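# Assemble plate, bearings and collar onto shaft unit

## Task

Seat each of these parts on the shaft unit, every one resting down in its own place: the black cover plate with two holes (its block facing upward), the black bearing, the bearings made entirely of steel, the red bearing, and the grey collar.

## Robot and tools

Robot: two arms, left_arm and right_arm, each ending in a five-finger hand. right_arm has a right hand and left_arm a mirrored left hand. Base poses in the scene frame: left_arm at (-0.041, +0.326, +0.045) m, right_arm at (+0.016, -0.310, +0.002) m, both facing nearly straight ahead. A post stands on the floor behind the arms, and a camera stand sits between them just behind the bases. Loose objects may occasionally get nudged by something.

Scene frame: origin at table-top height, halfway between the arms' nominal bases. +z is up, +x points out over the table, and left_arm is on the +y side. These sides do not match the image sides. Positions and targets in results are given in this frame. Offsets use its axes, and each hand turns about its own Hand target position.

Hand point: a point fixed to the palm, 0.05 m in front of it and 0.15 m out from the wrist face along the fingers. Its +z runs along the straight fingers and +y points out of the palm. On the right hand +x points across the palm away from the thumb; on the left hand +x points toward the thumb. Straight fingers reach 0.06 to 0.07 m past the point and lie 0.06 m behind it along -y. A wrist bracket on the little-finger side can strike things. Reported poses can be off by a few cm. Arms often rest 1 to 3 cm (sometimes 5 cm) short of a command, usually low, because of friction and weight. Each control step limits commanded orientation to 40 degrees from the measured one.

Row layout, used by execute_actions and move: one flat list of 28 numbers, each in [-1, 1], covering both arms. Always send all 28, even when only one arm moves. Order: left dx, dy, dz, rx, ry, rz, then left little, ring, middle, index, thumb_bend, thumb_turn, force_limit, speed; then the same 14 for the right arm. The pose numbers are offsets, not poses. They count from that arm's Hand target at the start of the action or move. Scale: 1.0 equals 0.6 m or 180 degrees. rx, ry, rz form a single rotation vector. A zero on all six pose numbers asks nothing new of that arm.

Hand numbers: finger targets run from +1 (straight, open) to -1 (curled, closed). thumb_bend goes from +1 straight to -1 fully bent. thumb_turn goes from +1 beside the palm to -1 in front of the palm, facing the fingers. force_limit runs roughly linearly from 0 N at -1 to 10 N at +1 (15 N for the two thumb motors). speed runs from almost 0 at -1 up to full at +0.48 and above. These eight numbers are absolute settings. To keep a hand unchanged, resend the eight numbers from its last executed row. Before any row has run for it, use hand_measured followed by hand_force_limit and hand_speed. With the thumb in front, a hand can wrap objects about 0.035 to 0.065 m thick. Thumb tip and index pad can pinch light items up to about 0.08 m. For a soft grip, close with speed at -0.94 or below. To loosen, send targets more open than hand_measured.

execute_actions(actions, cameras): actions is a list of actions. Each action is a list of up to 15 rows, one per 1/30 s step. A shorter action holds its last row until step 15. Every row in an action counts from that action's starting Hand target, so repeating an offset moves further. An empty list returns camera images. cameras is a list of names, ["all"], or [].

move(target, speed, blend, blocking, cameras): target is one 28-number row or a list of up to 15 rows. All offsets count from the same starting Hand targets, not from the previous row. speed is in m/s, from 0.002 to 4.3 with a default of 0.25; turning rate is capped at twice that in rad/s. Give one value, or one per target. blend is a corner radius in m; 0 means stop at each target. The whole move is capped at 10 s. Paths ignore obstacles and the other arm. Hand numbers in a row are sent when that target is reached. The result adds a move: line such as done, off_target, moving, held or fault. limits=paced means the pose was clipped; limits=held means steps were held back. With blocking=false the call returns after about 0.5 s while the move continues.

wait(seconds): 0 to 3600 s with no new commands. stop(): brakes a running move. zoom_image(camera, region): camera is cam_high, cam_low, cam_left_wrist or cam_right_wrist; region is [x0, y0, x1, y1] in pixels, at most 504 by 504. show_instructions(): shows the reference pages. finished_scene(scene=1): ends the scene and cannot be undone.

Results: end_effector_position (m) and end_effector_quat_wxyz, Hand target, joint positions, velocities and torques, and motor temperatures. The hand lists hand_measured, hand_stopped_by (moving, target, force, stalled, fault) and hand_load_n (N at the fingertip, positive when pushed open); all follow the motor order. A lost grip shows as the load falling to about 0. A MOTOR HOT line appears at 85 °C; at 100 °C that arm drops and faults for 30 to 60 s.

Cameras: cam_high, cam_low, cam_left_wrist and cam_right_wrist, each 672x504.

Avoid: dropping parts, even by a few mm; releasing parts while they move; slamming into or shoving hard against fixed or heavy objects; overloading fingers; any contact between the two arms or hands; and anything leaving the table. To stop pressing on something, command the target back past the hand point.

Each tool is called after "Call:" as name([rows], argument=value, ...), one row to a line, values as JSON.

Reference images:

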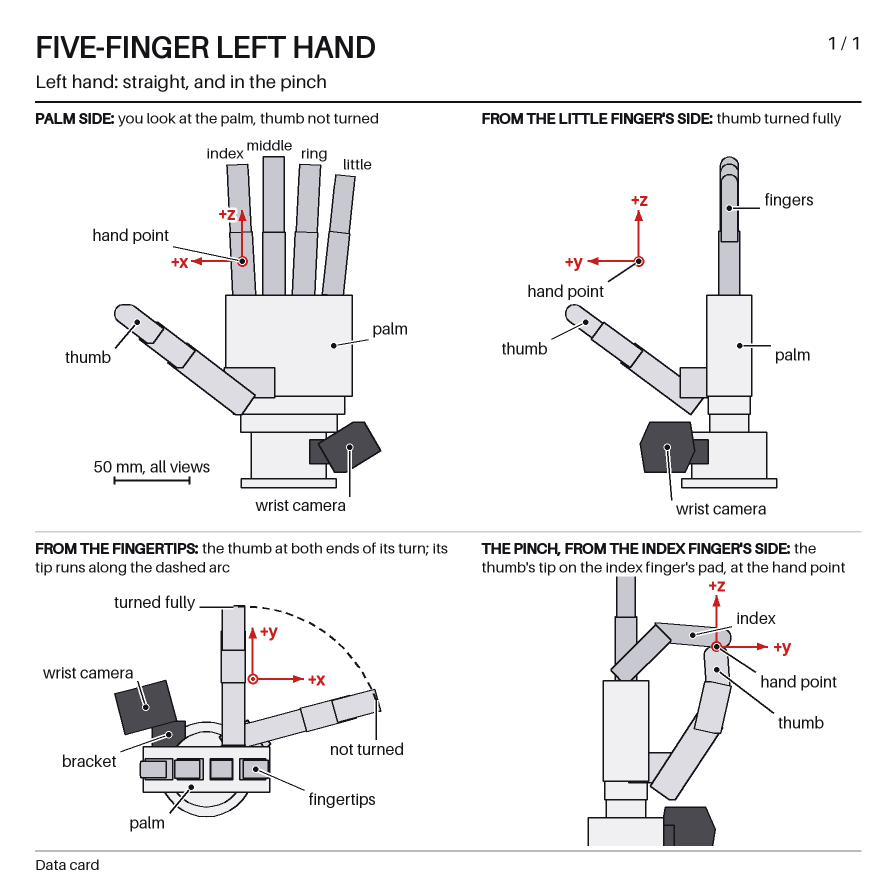

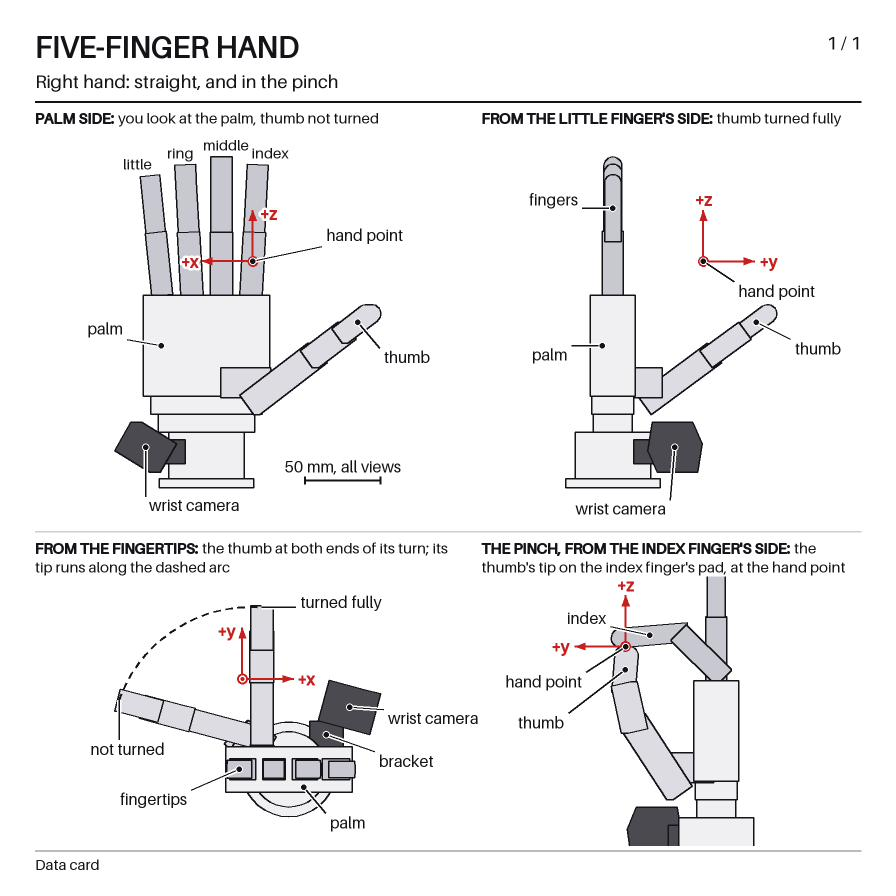

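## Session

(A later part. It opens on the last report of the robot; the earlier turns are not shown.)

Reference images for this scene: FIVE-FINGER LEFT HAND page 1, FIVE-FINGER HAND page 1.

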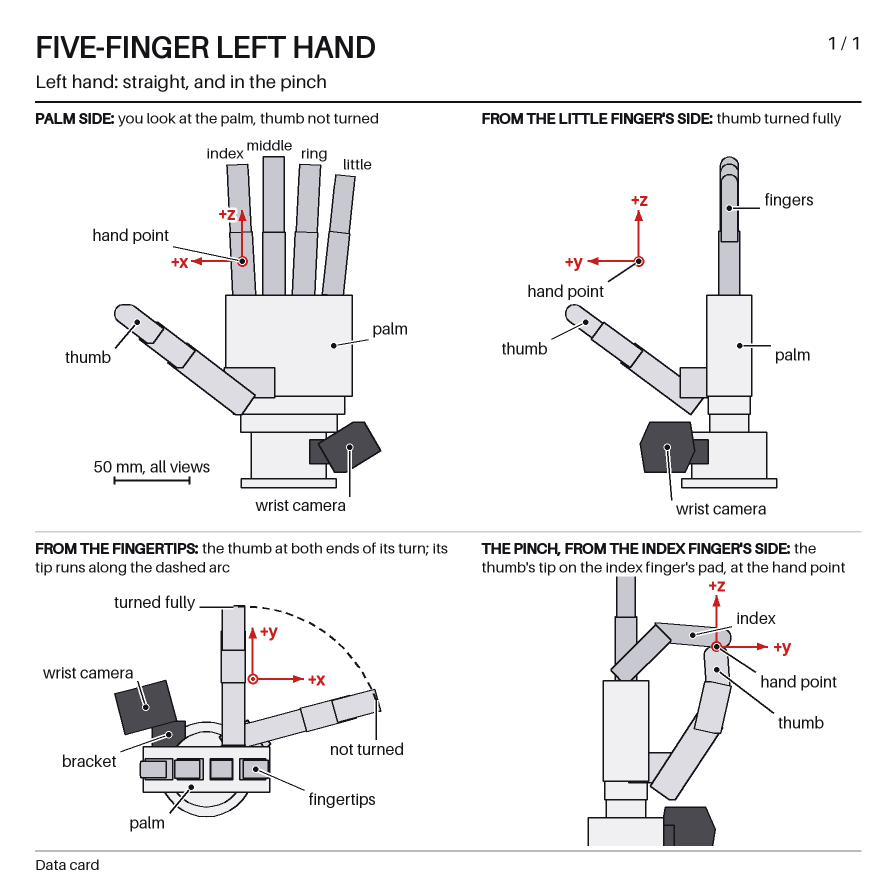

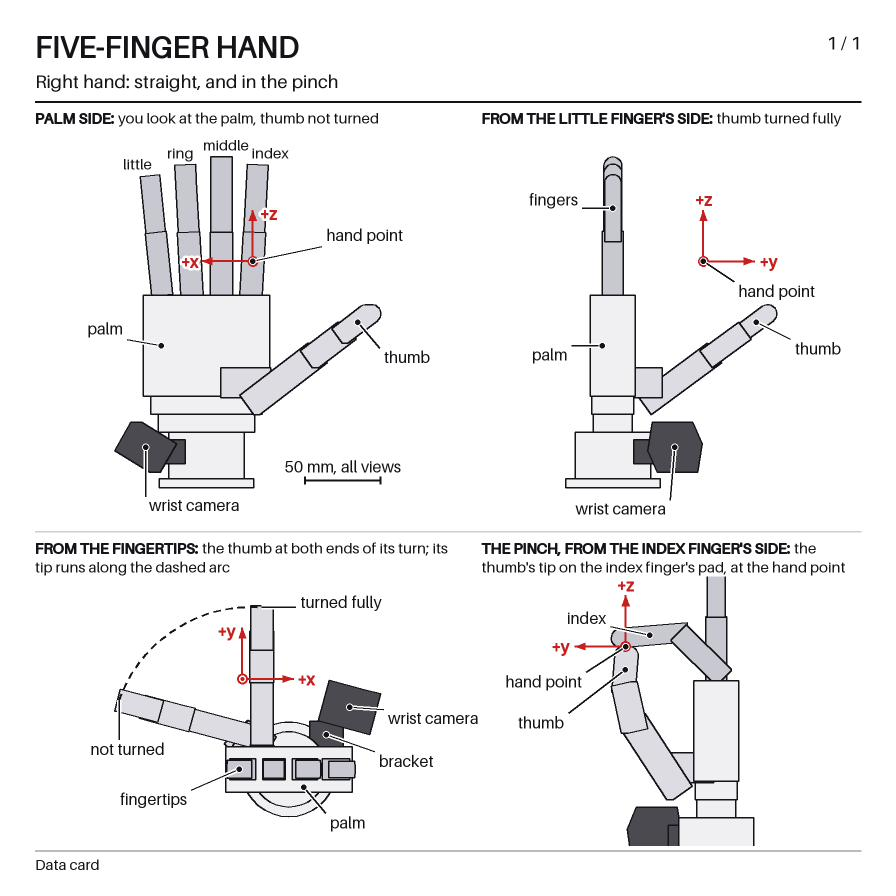

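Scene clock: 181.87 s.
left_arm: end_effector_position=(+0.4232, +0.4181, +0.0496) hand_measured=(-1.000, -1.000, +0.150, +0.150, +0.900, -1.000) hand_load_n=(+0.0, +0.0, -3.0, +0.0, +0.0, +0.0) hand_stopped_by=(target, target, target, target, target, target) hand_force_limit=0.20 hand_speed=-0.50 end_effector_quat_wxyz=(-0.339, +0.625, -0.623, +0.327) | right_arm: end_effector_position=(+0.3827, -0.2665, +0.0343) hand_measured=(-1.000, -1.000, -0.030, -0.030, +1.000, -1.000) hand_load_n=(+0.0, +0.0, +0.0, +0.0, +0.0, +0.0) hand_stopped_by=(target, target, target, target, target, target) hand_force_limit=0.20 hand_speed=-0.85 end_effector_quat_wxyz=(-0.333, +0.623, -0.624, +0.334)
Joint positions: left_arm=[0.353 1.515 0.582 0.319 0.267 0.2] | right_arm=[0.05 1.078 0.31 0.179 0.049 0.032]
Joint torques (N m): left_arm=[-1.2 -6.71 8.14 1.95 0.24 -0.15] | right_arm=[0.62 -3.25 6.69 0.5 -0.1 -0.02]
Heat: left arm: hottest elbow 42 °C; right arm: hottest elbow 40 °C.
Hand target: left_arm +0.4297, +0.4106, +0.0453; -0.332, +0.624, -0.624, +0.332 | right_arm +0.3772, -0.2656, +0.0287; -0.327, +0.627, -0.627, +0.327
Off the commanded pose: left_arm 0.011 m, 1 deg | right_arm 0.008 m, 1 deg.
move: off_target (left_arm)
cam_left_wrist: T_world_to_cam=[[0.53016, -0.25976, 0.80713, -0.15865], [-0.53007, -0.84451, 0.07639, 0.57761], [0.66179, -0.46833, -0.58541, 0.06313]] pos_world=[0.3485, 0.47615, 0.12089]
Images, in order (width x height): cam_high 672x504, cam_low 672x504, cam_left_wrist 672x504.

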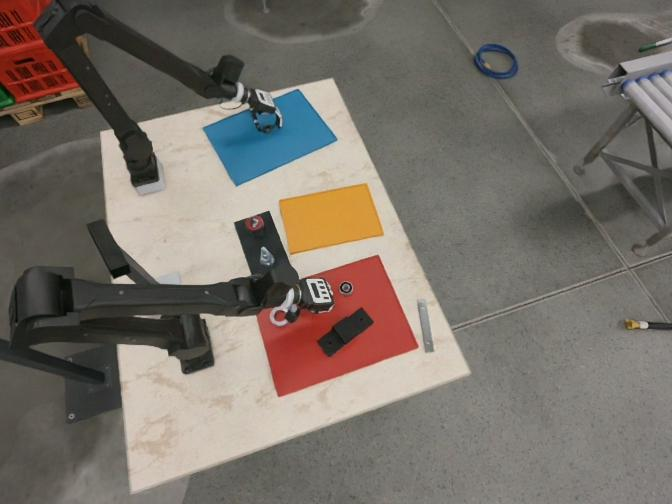

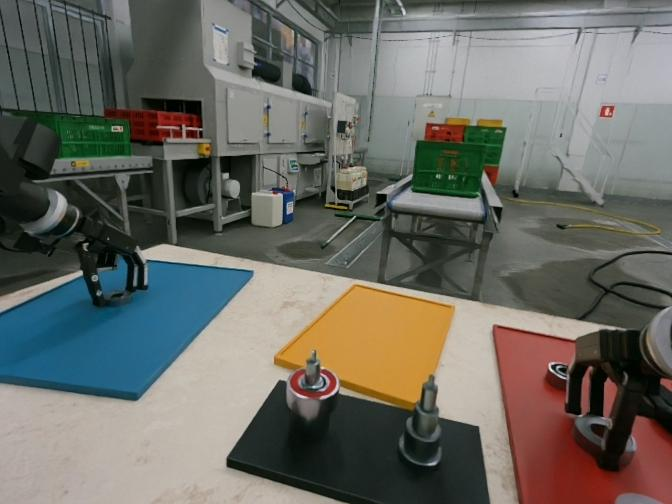

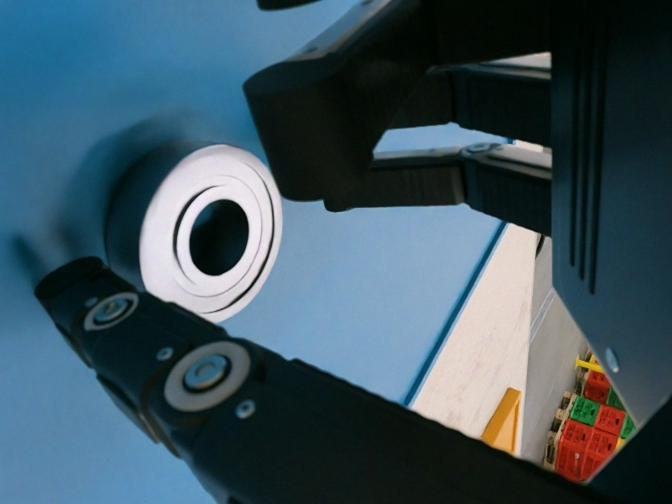

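Call:
move([
  [0.0, -0.0, 0.022, 0,0,0, -1,-1,0.15,0.15,0.9,-1,0.2,-0.5, 0,0,0,0,0,0, -1,-1,-0.03,-0.03,1,-1,0.2,-0.85],
  [-0.025, -0.006, 0.022, 0,-0.0222,0, -1,-1,0.15,0.15,0.9,-1,0.2,-0.5, 0,0,0,0,0,0, -1,-1,-0.03,-0.03,1,-1,0.2,-0.85],
  [-0.025, -0.006, 0.022, 0,-0.0222,0, -1,-1,0.15,0.15,0.75,-1,0.2,-0.5, 0,0,0,0,0,0, -1,-1,-0.03,-0.03,1,-1,0.2,-0.85],
], cameras=["cam_low","cam_high","cam_left_wrist"], speed=0.05)

Call:
zoom_image(camera="cam_low", region=[80, 250, 150, 310])

Call:
zoom_image(camera="cam_high", region=[240, 90, 290, 140])

Scene clock: 185.93 s.
left_arm: end_effector_position=(+0.4119, +0.4079, +0.0502) hand_measured=(-1.000, -1.000, +0.150, +0.150, +0.750, -1.000) hand_load_n=(+0.0, +0.0, +0.0, +0.0, +0.0, +0.0) hand_stopped_by=(target, target, target, target, target, target) hand_force_limit=0.20 hand_speed=-0.50 end_effector_quat_wxyz=(-0.345, +0.616, -0.619, +0.345) | right_arm: end_effector_position=(+0.3827, -0.2665, +0.0343) hand_measured=(-1.000, -1.000, -0.030, -0.030, +1.000, -1.000) hand_load_n=(+0.0, +0.0, +0.0, +0.0, +0.0, +0.0) hand_stopped_by=(target, target, target, target, target, target) hand_force_limit=0.20 hand_speed=-0.85 end_effector_quat_wxyz=(-0.333, +0.623, -0.624, +0.334)
Joint positions: left_arm=[0.352 1.492 0.524 0.389 0.291 0.187] | right_arm=[0.05 1.078 0.31 0.179 0.049 0.032]
Joint torques (N m): left_arm=[0.09 -9.05 6.16 2.52 0.23 -0.15] | right_arm=[0.62 -3.19 6.71 0.5 -0.11 -0.02]
Heat: left arm: hottest elbow 42 °C; right arm: hottest elbow 40 °C.
Hand target: left_arm +0.4147, +0.4070, +0.0586; -0.354, +0.612, -0.613, +0.354 | right_arm +0.3772, -0.2656, +0.0287; -0.327, +0.627, -0.627, +0.327
Off the commanded pose: left_arm 0.009 m, 2 deg | right_arm 0.008 m, 1 deg.
move: done
cam_left_wrist: T_world_to_cam=[[0.49507, -0.2577, 0.82976, -0.14341], [-0.54529, -0.83566, 0.06581, 0.56611], [0.67643, -0.48504, -0.55423, 0.06548]] pos_world=[0.3354, 0.46787, 0.11803]
Images, in order (width x height): cam_high 672x504, cam_low 672x504, cam_left_wrist 672x504.

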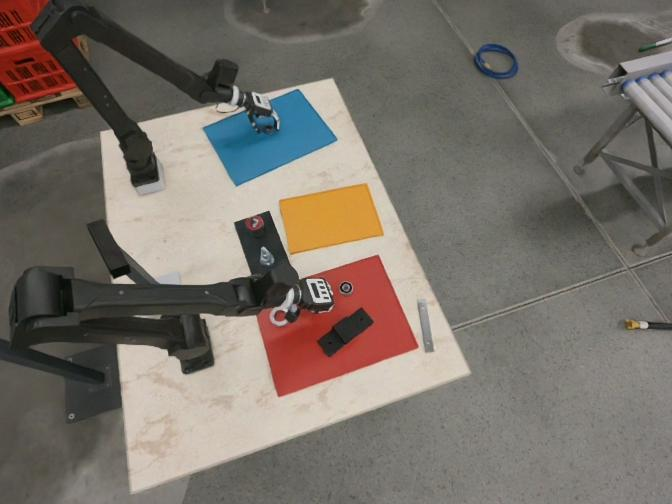

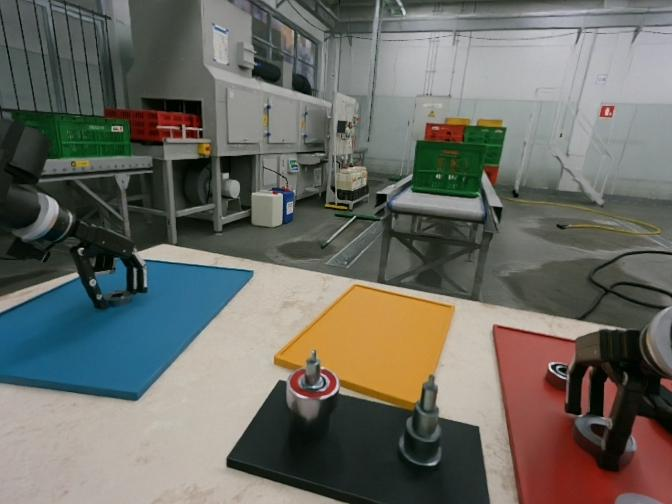

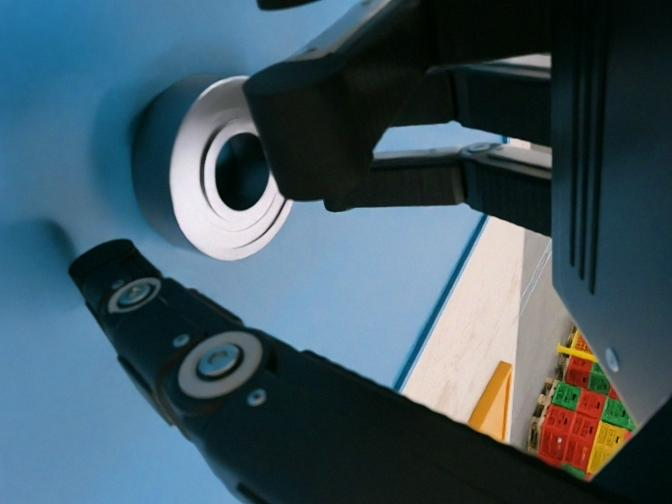

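Scaled by 7.200.

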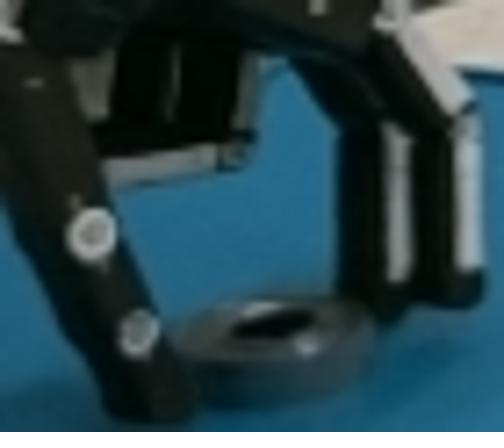

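Scaled by 10.080.

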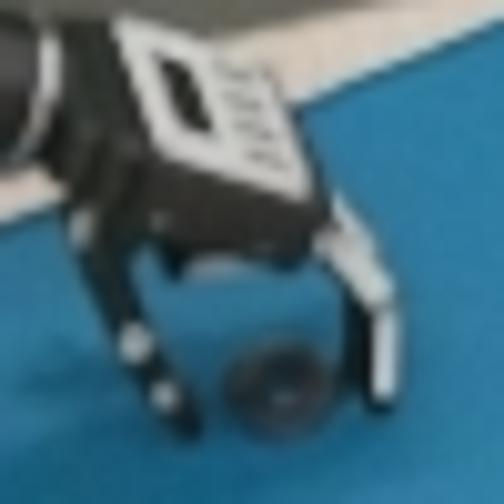

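Call:
move([
  [0.0, 0.013, -0.006, 0,0,0, -1,-1,0.15,0.15,0.75,-1,0.2,-0.5, 0,0,0,0,0,0, -1,-1,-0.03,-0.03,1,-1,0.2,-0.85],
], cameras=["cam_low","cam_high","cam_left_wrist"], speed=0.05)

Call:
zoom_image(camera="cam_low", region=[80, 250, 150, 310])

Call:
zoom_image(camera="cam_high", region=[240, 90, 290, 140])

Scene clock: 187.43 s.
left_arm: end_effector_position=(+0.4127, +0.4091, +0.0524) hand_measured=(-1.000, -1.000, +0.150, +0.150, +0.750, -1.000) hand_load_n=(+0.0, +0.0, +0.0, +0.0, +0.0, +0.0) hand_stopped_by=(target, target, target, target, target, target) hand_force_limit=0.20 hand_speed=-0.50 end_effector_quat_wxyz=(-0.345, +0.613, -0.617, +0.351) | right_arm: end_effector_position=(+0.3827, -0.2665, +0.0343) hand_measured=(-1.000, -1.000, -0.030, -0.030, +1.000, -1.000) hand_load_n=(+0.0, +0.0, +0.0, +0.0, +0.0, +0.0) hand_stopped_by=(target, target, target, target, target, target) hand_force_limit=0.20 hand_speed=-0.85 end_effector_quat_wxyz=(-0.333, +0.623, -0.624, +0.334)
Joint positions: left_arm=[0.361 1.492 0.524 0.398 0.309 0.187] | right_arm=[0.05 1.078 0.31 0.179 0.049 0.032]
Joint torques (N m): left_arm=[1.2 -7.77 6.78 2.65 0.16 -0.07] | right_arm=[0.62 -3.19 6.69 0.47 -0.11 -0.03]
Heat: left arm: hottest elbow 42 °C; right arm: hottest elbow 40 °C.
Hand target: left_arm +0.4147, +0.4149, +0.0549; -0.354, +0.612, -0.613, +0.354 | right_arm +0.3772, -0.2656, +0.0287; -0.327, +0.627, -0.627, +0.327
Off the commanded pose: left_arm 0.007 m, 1 deg | right_arm 0.008 m, 1 deg.
move: done
cam_left_wrist: T_world_to_cam=[[0.48423, -0.25551, 0.8368, -0.14218], [-0.55098, -0.832, 0.06479, 0.56831], [0.67966, -0.49243, -0.54366, 0.06779]] pos_world=[0.3359, 0.46988, 0.11901]
Images, in order (width x height): cam_high 672x504, cam_low 672x504, cam_left_wrist 672x504.

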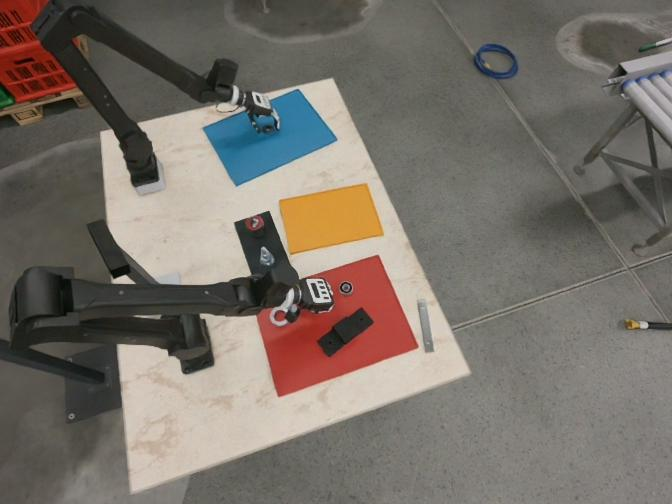

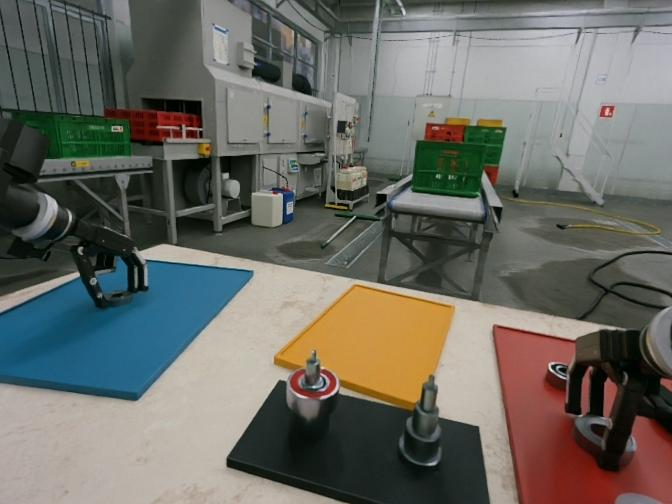

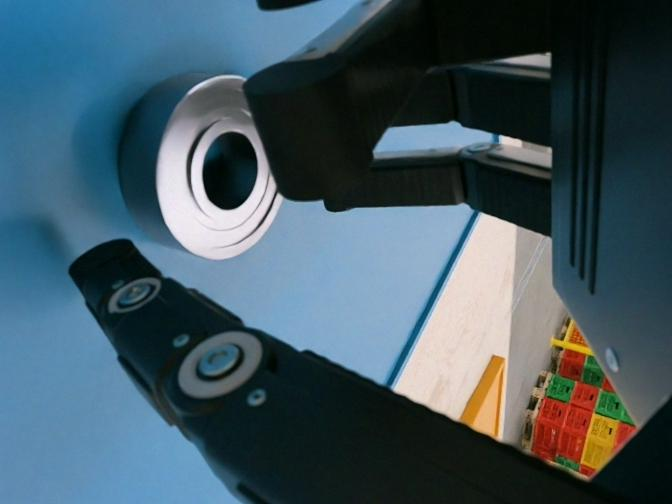

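Scaled by 7.200.

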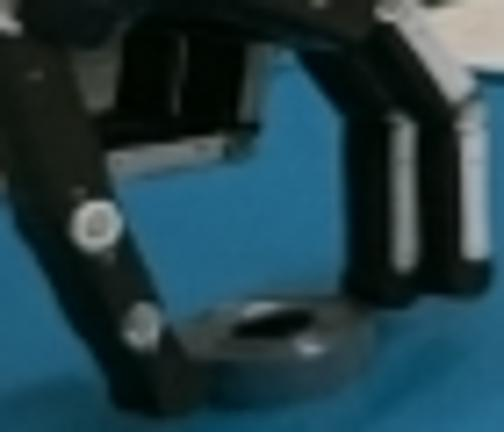

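Scaled by 10.080.

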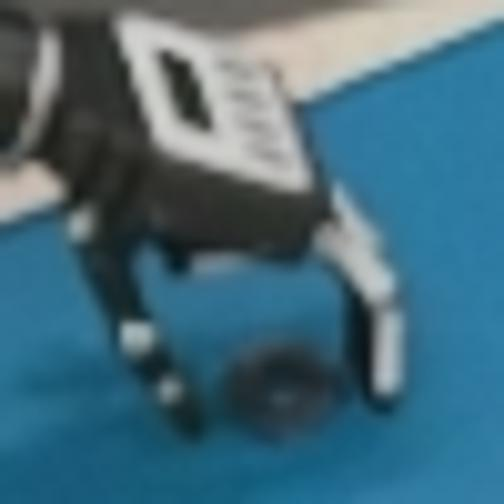

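Call:
move([
  [-0.002, -0.006, -0.018, 0,0,0, -1,-1,0.15,0.15,0.75,-1,0.2,-0.5, 0,0,0,0,0,0, -1,-1,-0.03,-0.03,1,-1,0.2,-0.85],
], cameras=["cam_low","cam_high","cam_left_wrist"], speed=0.05)

Call:
zoom_image(camera="cam_low", region=[80, 250, 150, 310])

Call:
zoom_image(camera="cam_high", region=[240, 90, 290, 140])

Scene clock: 188.83 s.
left_arm: end_effector_position=(+0.4165, +0.4108, +0.0485) hand_measured=(-1.000, -1.000, +0.150, +0.150, +0.750, -1.000) hand_load_n=(+0.0, +0.5, +0.0, +0.0, +0.0, +0.0) hand_stopped_by=(target, target, target, target, target, target) hand_force_limit=0.20 hand_speed=-0.50 end_effector_quat_wxyz=(-0.353, +0.609, -0.615, +0.354) | right_arm: end_effector_position=(+0.3827, -0.2665, +0.0343) hand_measured=(-1.000, -1.000, -0.030, -0.030, +1.000, -1.000) hand_load_n=(+0.0, +0.0, +0.0, +0.0, +0.0, +0.0) hand_stopped_by=(target, target, target, target, target, target) hand_force_limit=0.20 hand_speed=-0.85 end_effector_quat_wxyz=(-0.333, +0.623, -0.624, +0.334)
Joint positions: left_arm=[0.361 1.518 0.52 0.447 0.307 0.187] | right_arm=[0.05 1.078 0.31 0.179 0.049 0.032]
Joint torques (N m): left_arm=[-0.21 -7.3 5.57 2.71 0.03 -0.07] | right_arm=[0.62 -3.19 6.69 0.5 -0.1 -0.03]
Heat: left arm: hottest elbow 41 °C; right arm: hottest elbow 39 °C.
Hand target: left_arm +0.4134, +0.4112, +0.0441; -0.354, +0.612, -0.613, +0.354 | right_arm +0.3772, -0.2656, +0.0287; -0.327, +0.627, -0.627, +0.327
Off the commanded pose: left_arm 0.005 m, 0 deg | right_arm 0.008 m, 1 deg.
move: done
cam_left_wrist: T_world_to_cam=[[0.46925, -0.26126, 0.84353, -0.13199], [-0.55067, -0.83333, 0.04823, 0.57332], [0.69034, -0.48714, -0.53491, 0.05686]] pos_world=[0.33839, 0.47098, 0.1141]
Images, in order (width x height): cam_high 672x504, cam_low 672x504, cam_left_wrist 672x504.

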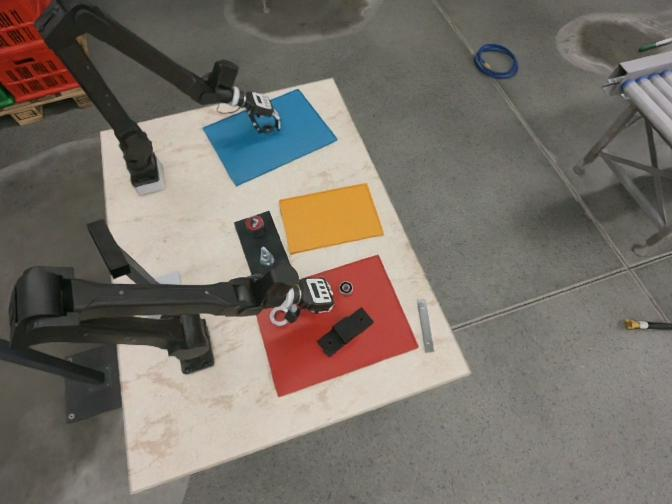

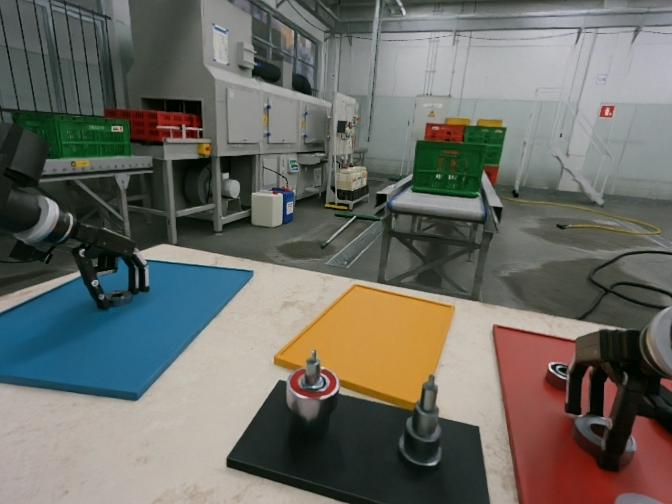

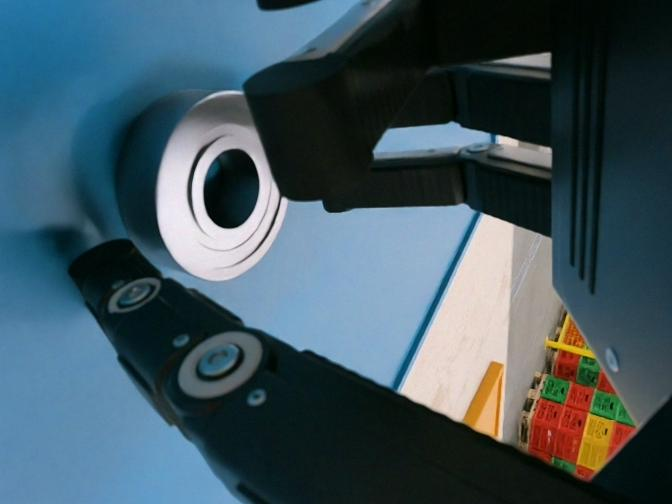

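Scaled by 7.200.

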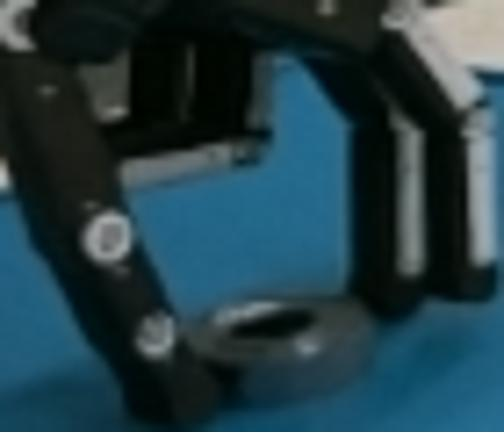

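Scaled by 10.080.

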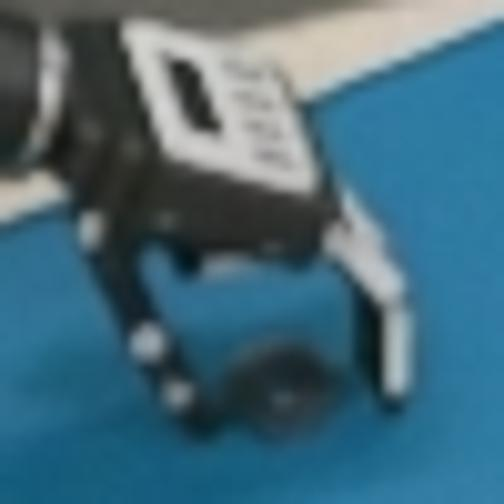

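Call:
move([
  [0,0,0, 0,0,0, -1,-1,0.0,0.0,0.75,-1,0.2,-0.85, 0,0,0,0,0,0, -1,-1,-0.08,-0.08,1,-1,0.2,-0.88],
], cameras=["cam_low","cam_left_wrist","cam_right_wrist"], speed=0.05)

Call:
zoom_image(camera="cam_low", region=[80, 250, 150, 310])

Call:
zoom_image(camera="cam_low", region=[552, 390, 652, 490])

Scene clock: 189.93 s.
left_arm: end_effector_position=(+0.4164, +0.4109, +0.0477) hand_measured=(-1.000, -1.000, +0.000, +0.000, +0.750, -1.000) hand_load_n=(+0.0, +0.0, +0.0, +0.0, +0.0, +0.0) hand_stopped_by=(target, target, target, target, target, target) hand_force_limit=0.20 hand_speed=-0.85 end_effector_quat_wxyz=(-0.353, +0.610, -0.615, +0.354) | right_arm: end_effector_position=(+0.3827, -0.2665, +0.0343) hand_measured=(-1.000, -1.000, -0.072, -0.080, +1.000, -1.000) hand_load_n=(+0.0, +0.0, +7.0, +0.0, +1.0, +1.0) hand_stopped_by=(target, target, force, target, target, target) hand_force_limit=0.20 hand_speed=-0.88 end_effector_quat_wxyz=(-0.333, +0.623, -0.624, +0.334)
Joint positions: left_arm=[0.361 1.52 0.52 0.448 0.307 0.187] | right_arm=[0.05 1.078 0.31 0.179 0.049 0.032]
Joint torques (N m): left_arm=[0.03 -7.3 5.55 2.41 0.05 -0.05] | right_arm=[0.62 -3.31 6.68 0.49 -0.1 -0.03]
Heat: left arm: hottest elbow 41 °C; right arm: hottest elbow 39 °C.
Hand target: left_arm +0.4135, +0.4112, +0.0441; -0.354, +0.612, -0.613, +0.354 | right_arm +0.3772, -0.2656, +0.0287; -0.327, +0.627, -0.627, +0.327
Off the commanded pose: left_arm 0.005 m, 0 deg | right_arm 0.008 m, 1 deg.
move: done
cam_left_wrist: T_world_to_cam=[[0.47066, -0.26075, 0.8429, -0.13198], [-0.55024, -0.83354, 0.0494, 0.57321], [0.68971, -0.48705, -0.53579, 0.05688]] pos_world=[0.33829, 0.47108, 0.1134]
cam_right_wrist: T_world_to_cam=[[-0.56809, -0.25139, -0.78363, 0.17697], [-0.49185, 0.86715, 0.07838, 0.42522], [0.65982, 0.42995, -0.61627, -0.00051]] pos_world=[0.31001, -0.32402, 0.10503]

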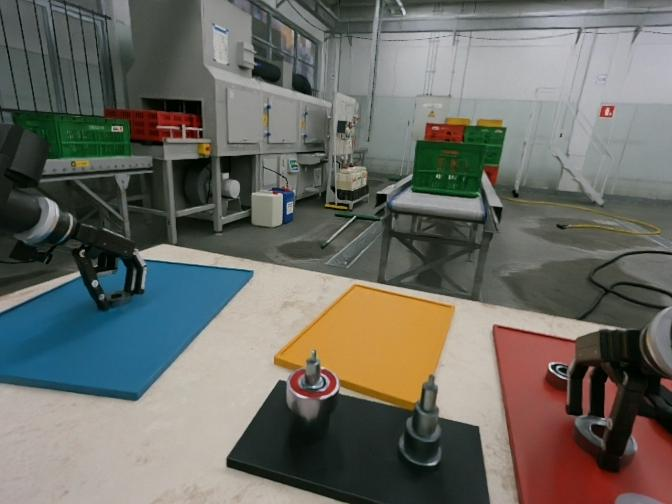

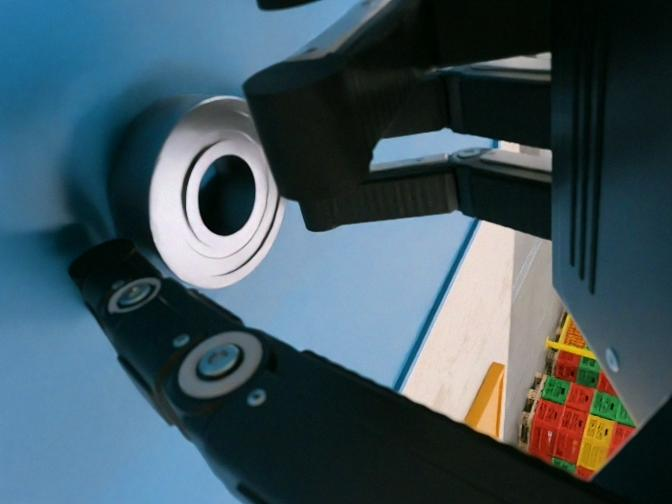

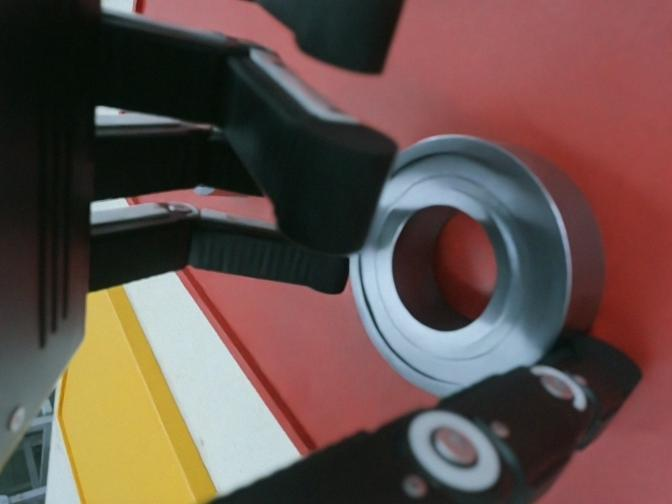

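Scaled by 7.200.

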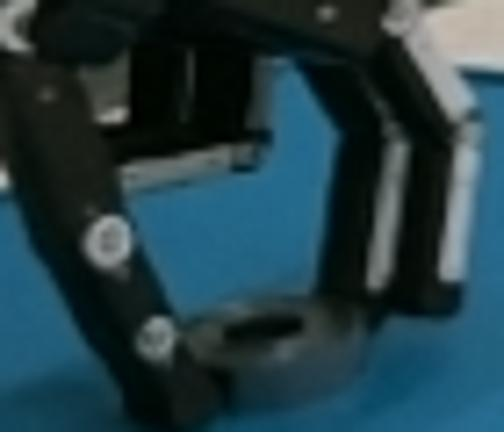

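Scaled by 5.040.

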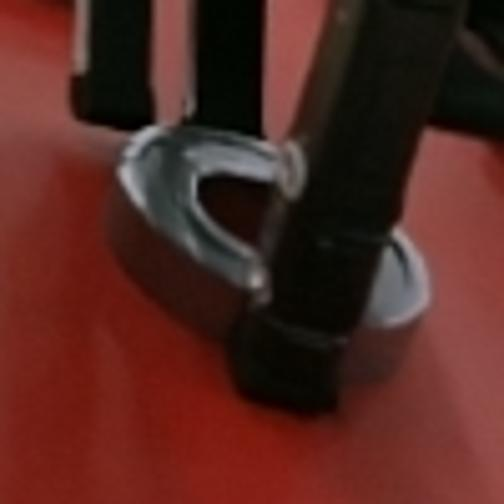

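Call:
move([
  [0,0,0, 0,0,0, -1,-1,-0.06,-0.06,0.75,-1,0.2,-0.85, 0,0,0,0,0,0, -1,-1,0.1,0.1,1,-1,0.2,-0.6],
  [0,0,0, 0,0,0, -1,-1,-0.06,-0.06,0.75,-1,0.2,-0.85, -0.003,-0.018,0.004,0,0,0, -1,-1,0.1,0.1,1,-1,0.2,-0.6],
], cameras=["cam_low","cam_left_wrist","cam_right_wrist"], speed=0.05)

Call:
zoom_image(camera="cam_low", region=[80, 250, 150, 310])

Call:
zoom_image(camera="cam_low", region=[552, 390, 652, 490])

Scene clock: 191.70 s.
left_arm: end_effector_position=(+0.4157, +0.4107, +0.0471) hand_measured=(-1.000, -1.000, -0.052, -0.060, +0.752, -1.000) hand_load_n=(+0.0, +0.0, +6.5, +0.0, +6.5, +0.5) hand_stopped_by=(target, target, force, target, target, target) hand_force_limit=0.20 hand_speed=-0.85 end_effector_quat_wxyz=(-0.353, +0.610, -0.615, +0.354) | right_arm: end_effector_position=(+0.3810, -0.2715, +0.0355) hand_measured=(-1.000, -1.000, +0.100, +0.100, +1.000, -1.000) hand_load_n=(+0.0, +0.0, +0.0, +0.0, +0.0, +0.0) hand_stopped_by=(target, target, target, target, target, target) hand_force_limit=0.20 hand_speed=-0.60 end_effector_quat_wxyz=(-0.336, +0.622, -0.626, +0.328)
Joint positions: left_arm=[0.361 1.52 0.518 0.448 0.306 0.187] | right_arm=[0.019 1.068 0.31 0.165 0.012 0.023]
Joint torques (N m): left_arm=[0.26 -7.24 5.75 2.37 0.05 -0.11] | right_arm=[-0.44 -3.66 6.64 0.42 -0.13 -0.16]
Heat: left arm: hottest elbow 41 °C; right arm: hottest elbow 39 °C.
Hand target: left_arm +0.4134, +0.4112, +0.0441; -0.354, +0.612, -0.613, +0.354 | right_arm +0.3754, -0.2762, +0.0311; -0.327, +0.627, -0.627, +0.327
Off the commanded pose: left_arm 0.004 m, 0 deg | right_arm 0.009 m, 1 deg.
move: done
cam_left_wrist: T_world_to_cam=[[0.47172, -0.26053, 0.84238, -0.13173], [-0.54999, -0.83366, 0.05015, 0.57262], [0.6892, -0.48696, -0.53654, 0.05714]] pos_world=[0.33769, 0.47088, 0.1129]
cam_right_wrist: T_world_to_cam=[[-0.57033, -0.2439, -0.78437, 0.17858], [-0.49518, 0.86397, 0.0914, 0.42862], [0.65538, 0.44054, -0.61352, 0.00791]] pos_world=[0.30891, -0.33024, 0.10575]

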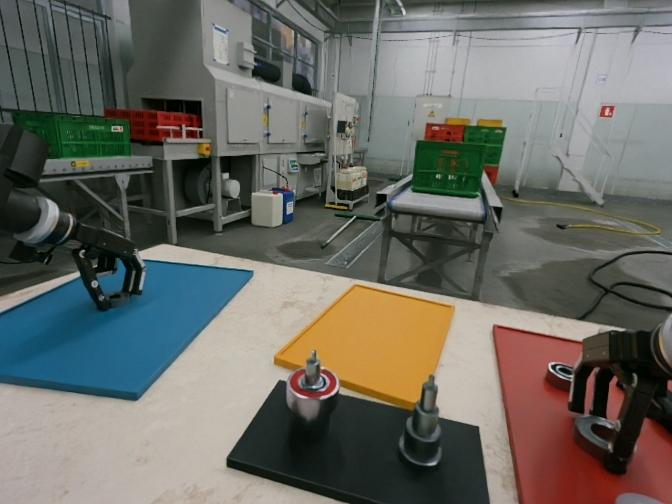

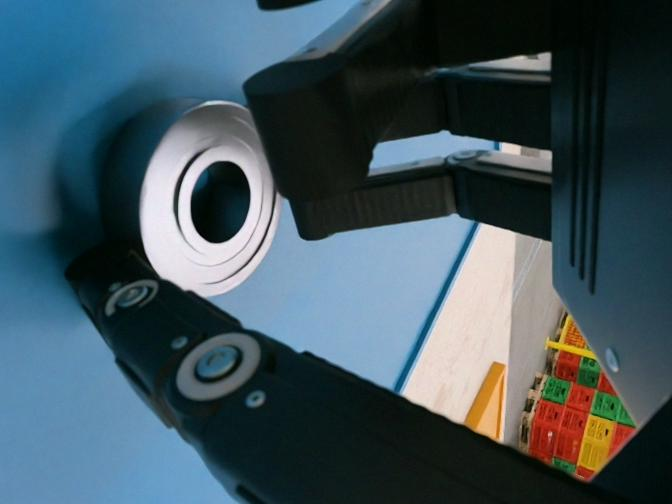

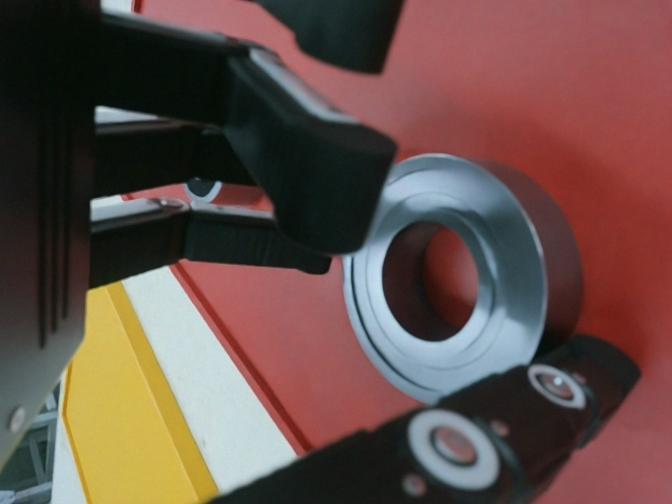

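Scaled by 7.200.

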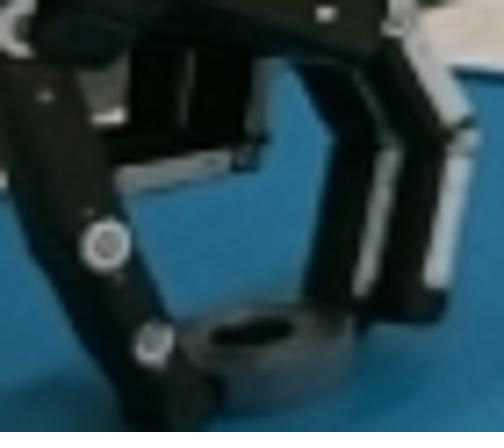

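Scaled by 5.040.

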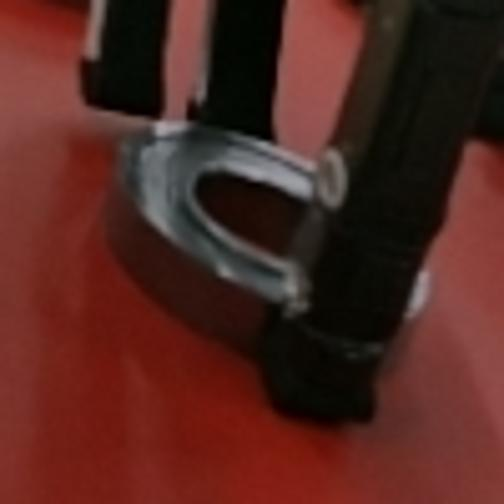

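Call:
move([
  [0,0,0, 0,0,0, -1,-1,-0.06,-0.16,0.75,-1,0.2,-0.88, 0,0,0,0,0,0, -1,-1,-0.06,-0.12,1,-1,0.2,-0.85],
], cameras=["cam_low","cam_left_wrist","cam_right_wrist"], speed=0.05)

Call:
zoom_image(camera="cam_low", region=[80, 250, 150, 310])

Call:
zoom_image(camera="cam_low", region=[552, 390, 652, 490])

Scene clock: 193.00 s.
left_arm: end_effector_position=(+0.4157, +0.4107, +0.0471) hand_measured=(-1.000, -1.000, -0.052, -0.160, +0.752, -1.000) hand_load_n=(+0.0, +0.0, +5.5, +3.0, +8.0, -0.5) hand_stopped_by=(target, target, force, target, target, target) hand_force_limit=0.20 hand_speed=-0.88 end_effector_quat_wxyz=(-0.353, +0.610, -0.615, +0.354) | right_arm: end_effector_position=(+0.3798, -0.2729, +0.0341) hand_measured=(-1.000, -1.000, -0.060, -0.118, +1.000, -1.000) hand_load_n=(+0.0, +0.0, +0.5, +5.0, +1.0, +0.0) hand_stopped_by=(target, target, target, target, target, target) hand_force_limit=0.20 hand_speed=-0.85 end_effector_quat_wxyz=(-0.333, +0.624, -0.626, +0.328)
Joint positions: left_arm=[0.361 1.52 0.518 0.448 0.306 0.187] | right_arm=[0.016 1.068 0.31 0.159 0.012 0.018]
Joint torques (N m): left_arm=[-0.38 -7.36 5.48 2.47 0.07 -0.12] | right_arm=[-0.32 -3.66 6.64 0.66 -0.13 -0.13]
Heat: left arm: hottest elbow 41 °C; right arm: hottest elbow 39 °C.
Hand target: left_arm +0.4134, +0.4112, +0.0441; -0.354, +0.612, -0.613, +0.354 | right_arm +0.3754, -0.2762, +0.0311; -0.327, +0.627, -0.627, +0.327
Off the commanded pose: left_arm 0.004 m, 0 deg | right_arm 0.006 m, 1 deg.
move: done
cam_left_wrist: T_world_to_cam=[[0.47172, -0.26053, 0.84238, -0.13173], [-0.54999, -0.83366, 0.05015, 0.57262], [0.6892, -0.48696, -0.53654, 0.05714]] pos_world=[0.33769, 0.47088, 0.1129]
cam_right_wrist: T_world_to_cam=[[-0.57546, -0.2471, -0.77961, 0.17741], [-0.49438, 0.86448, 0.09091, 0.4292], [0.65149, 0.43774, -0.61963, 0.00946]] pos_world=[0.30812, -0.33133, 0.10515]

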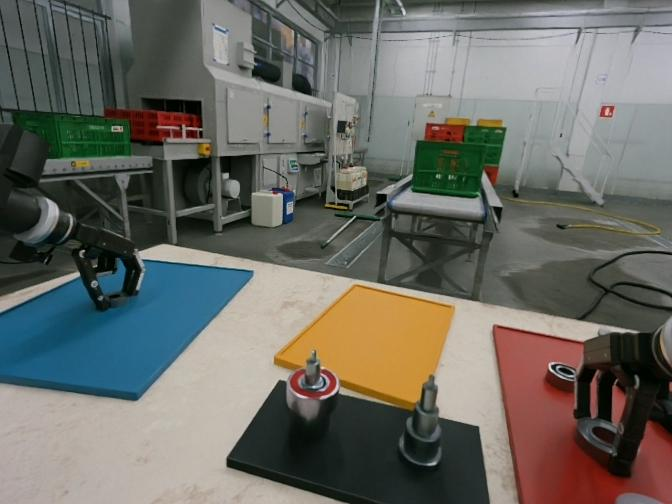

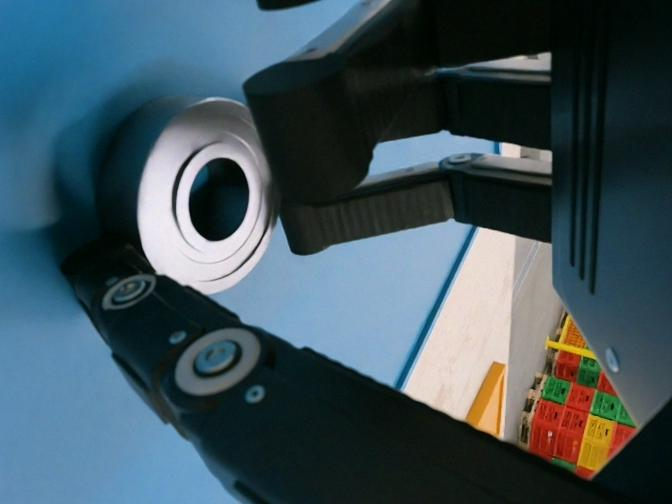

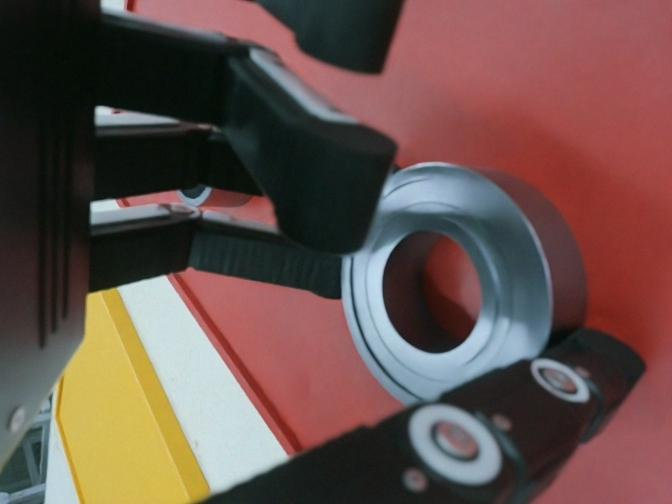

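Scaled by 7.200.

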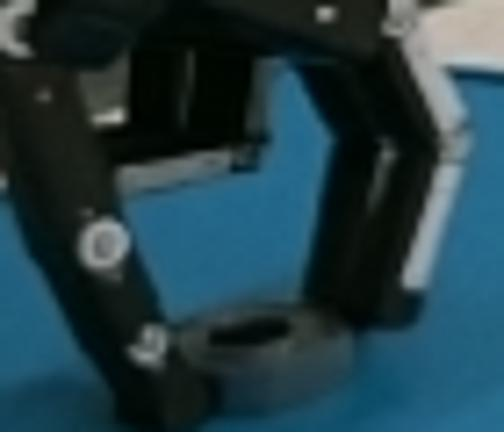

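Scaled by 5.040.

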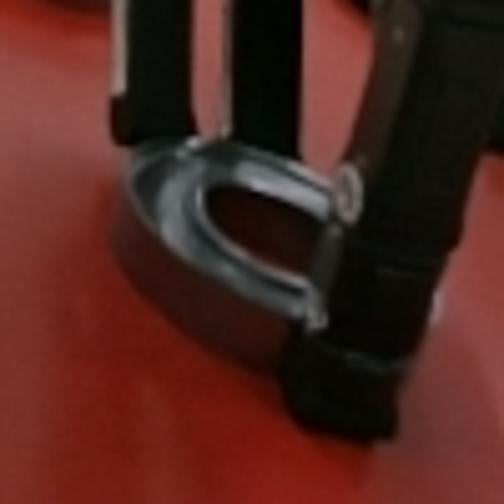

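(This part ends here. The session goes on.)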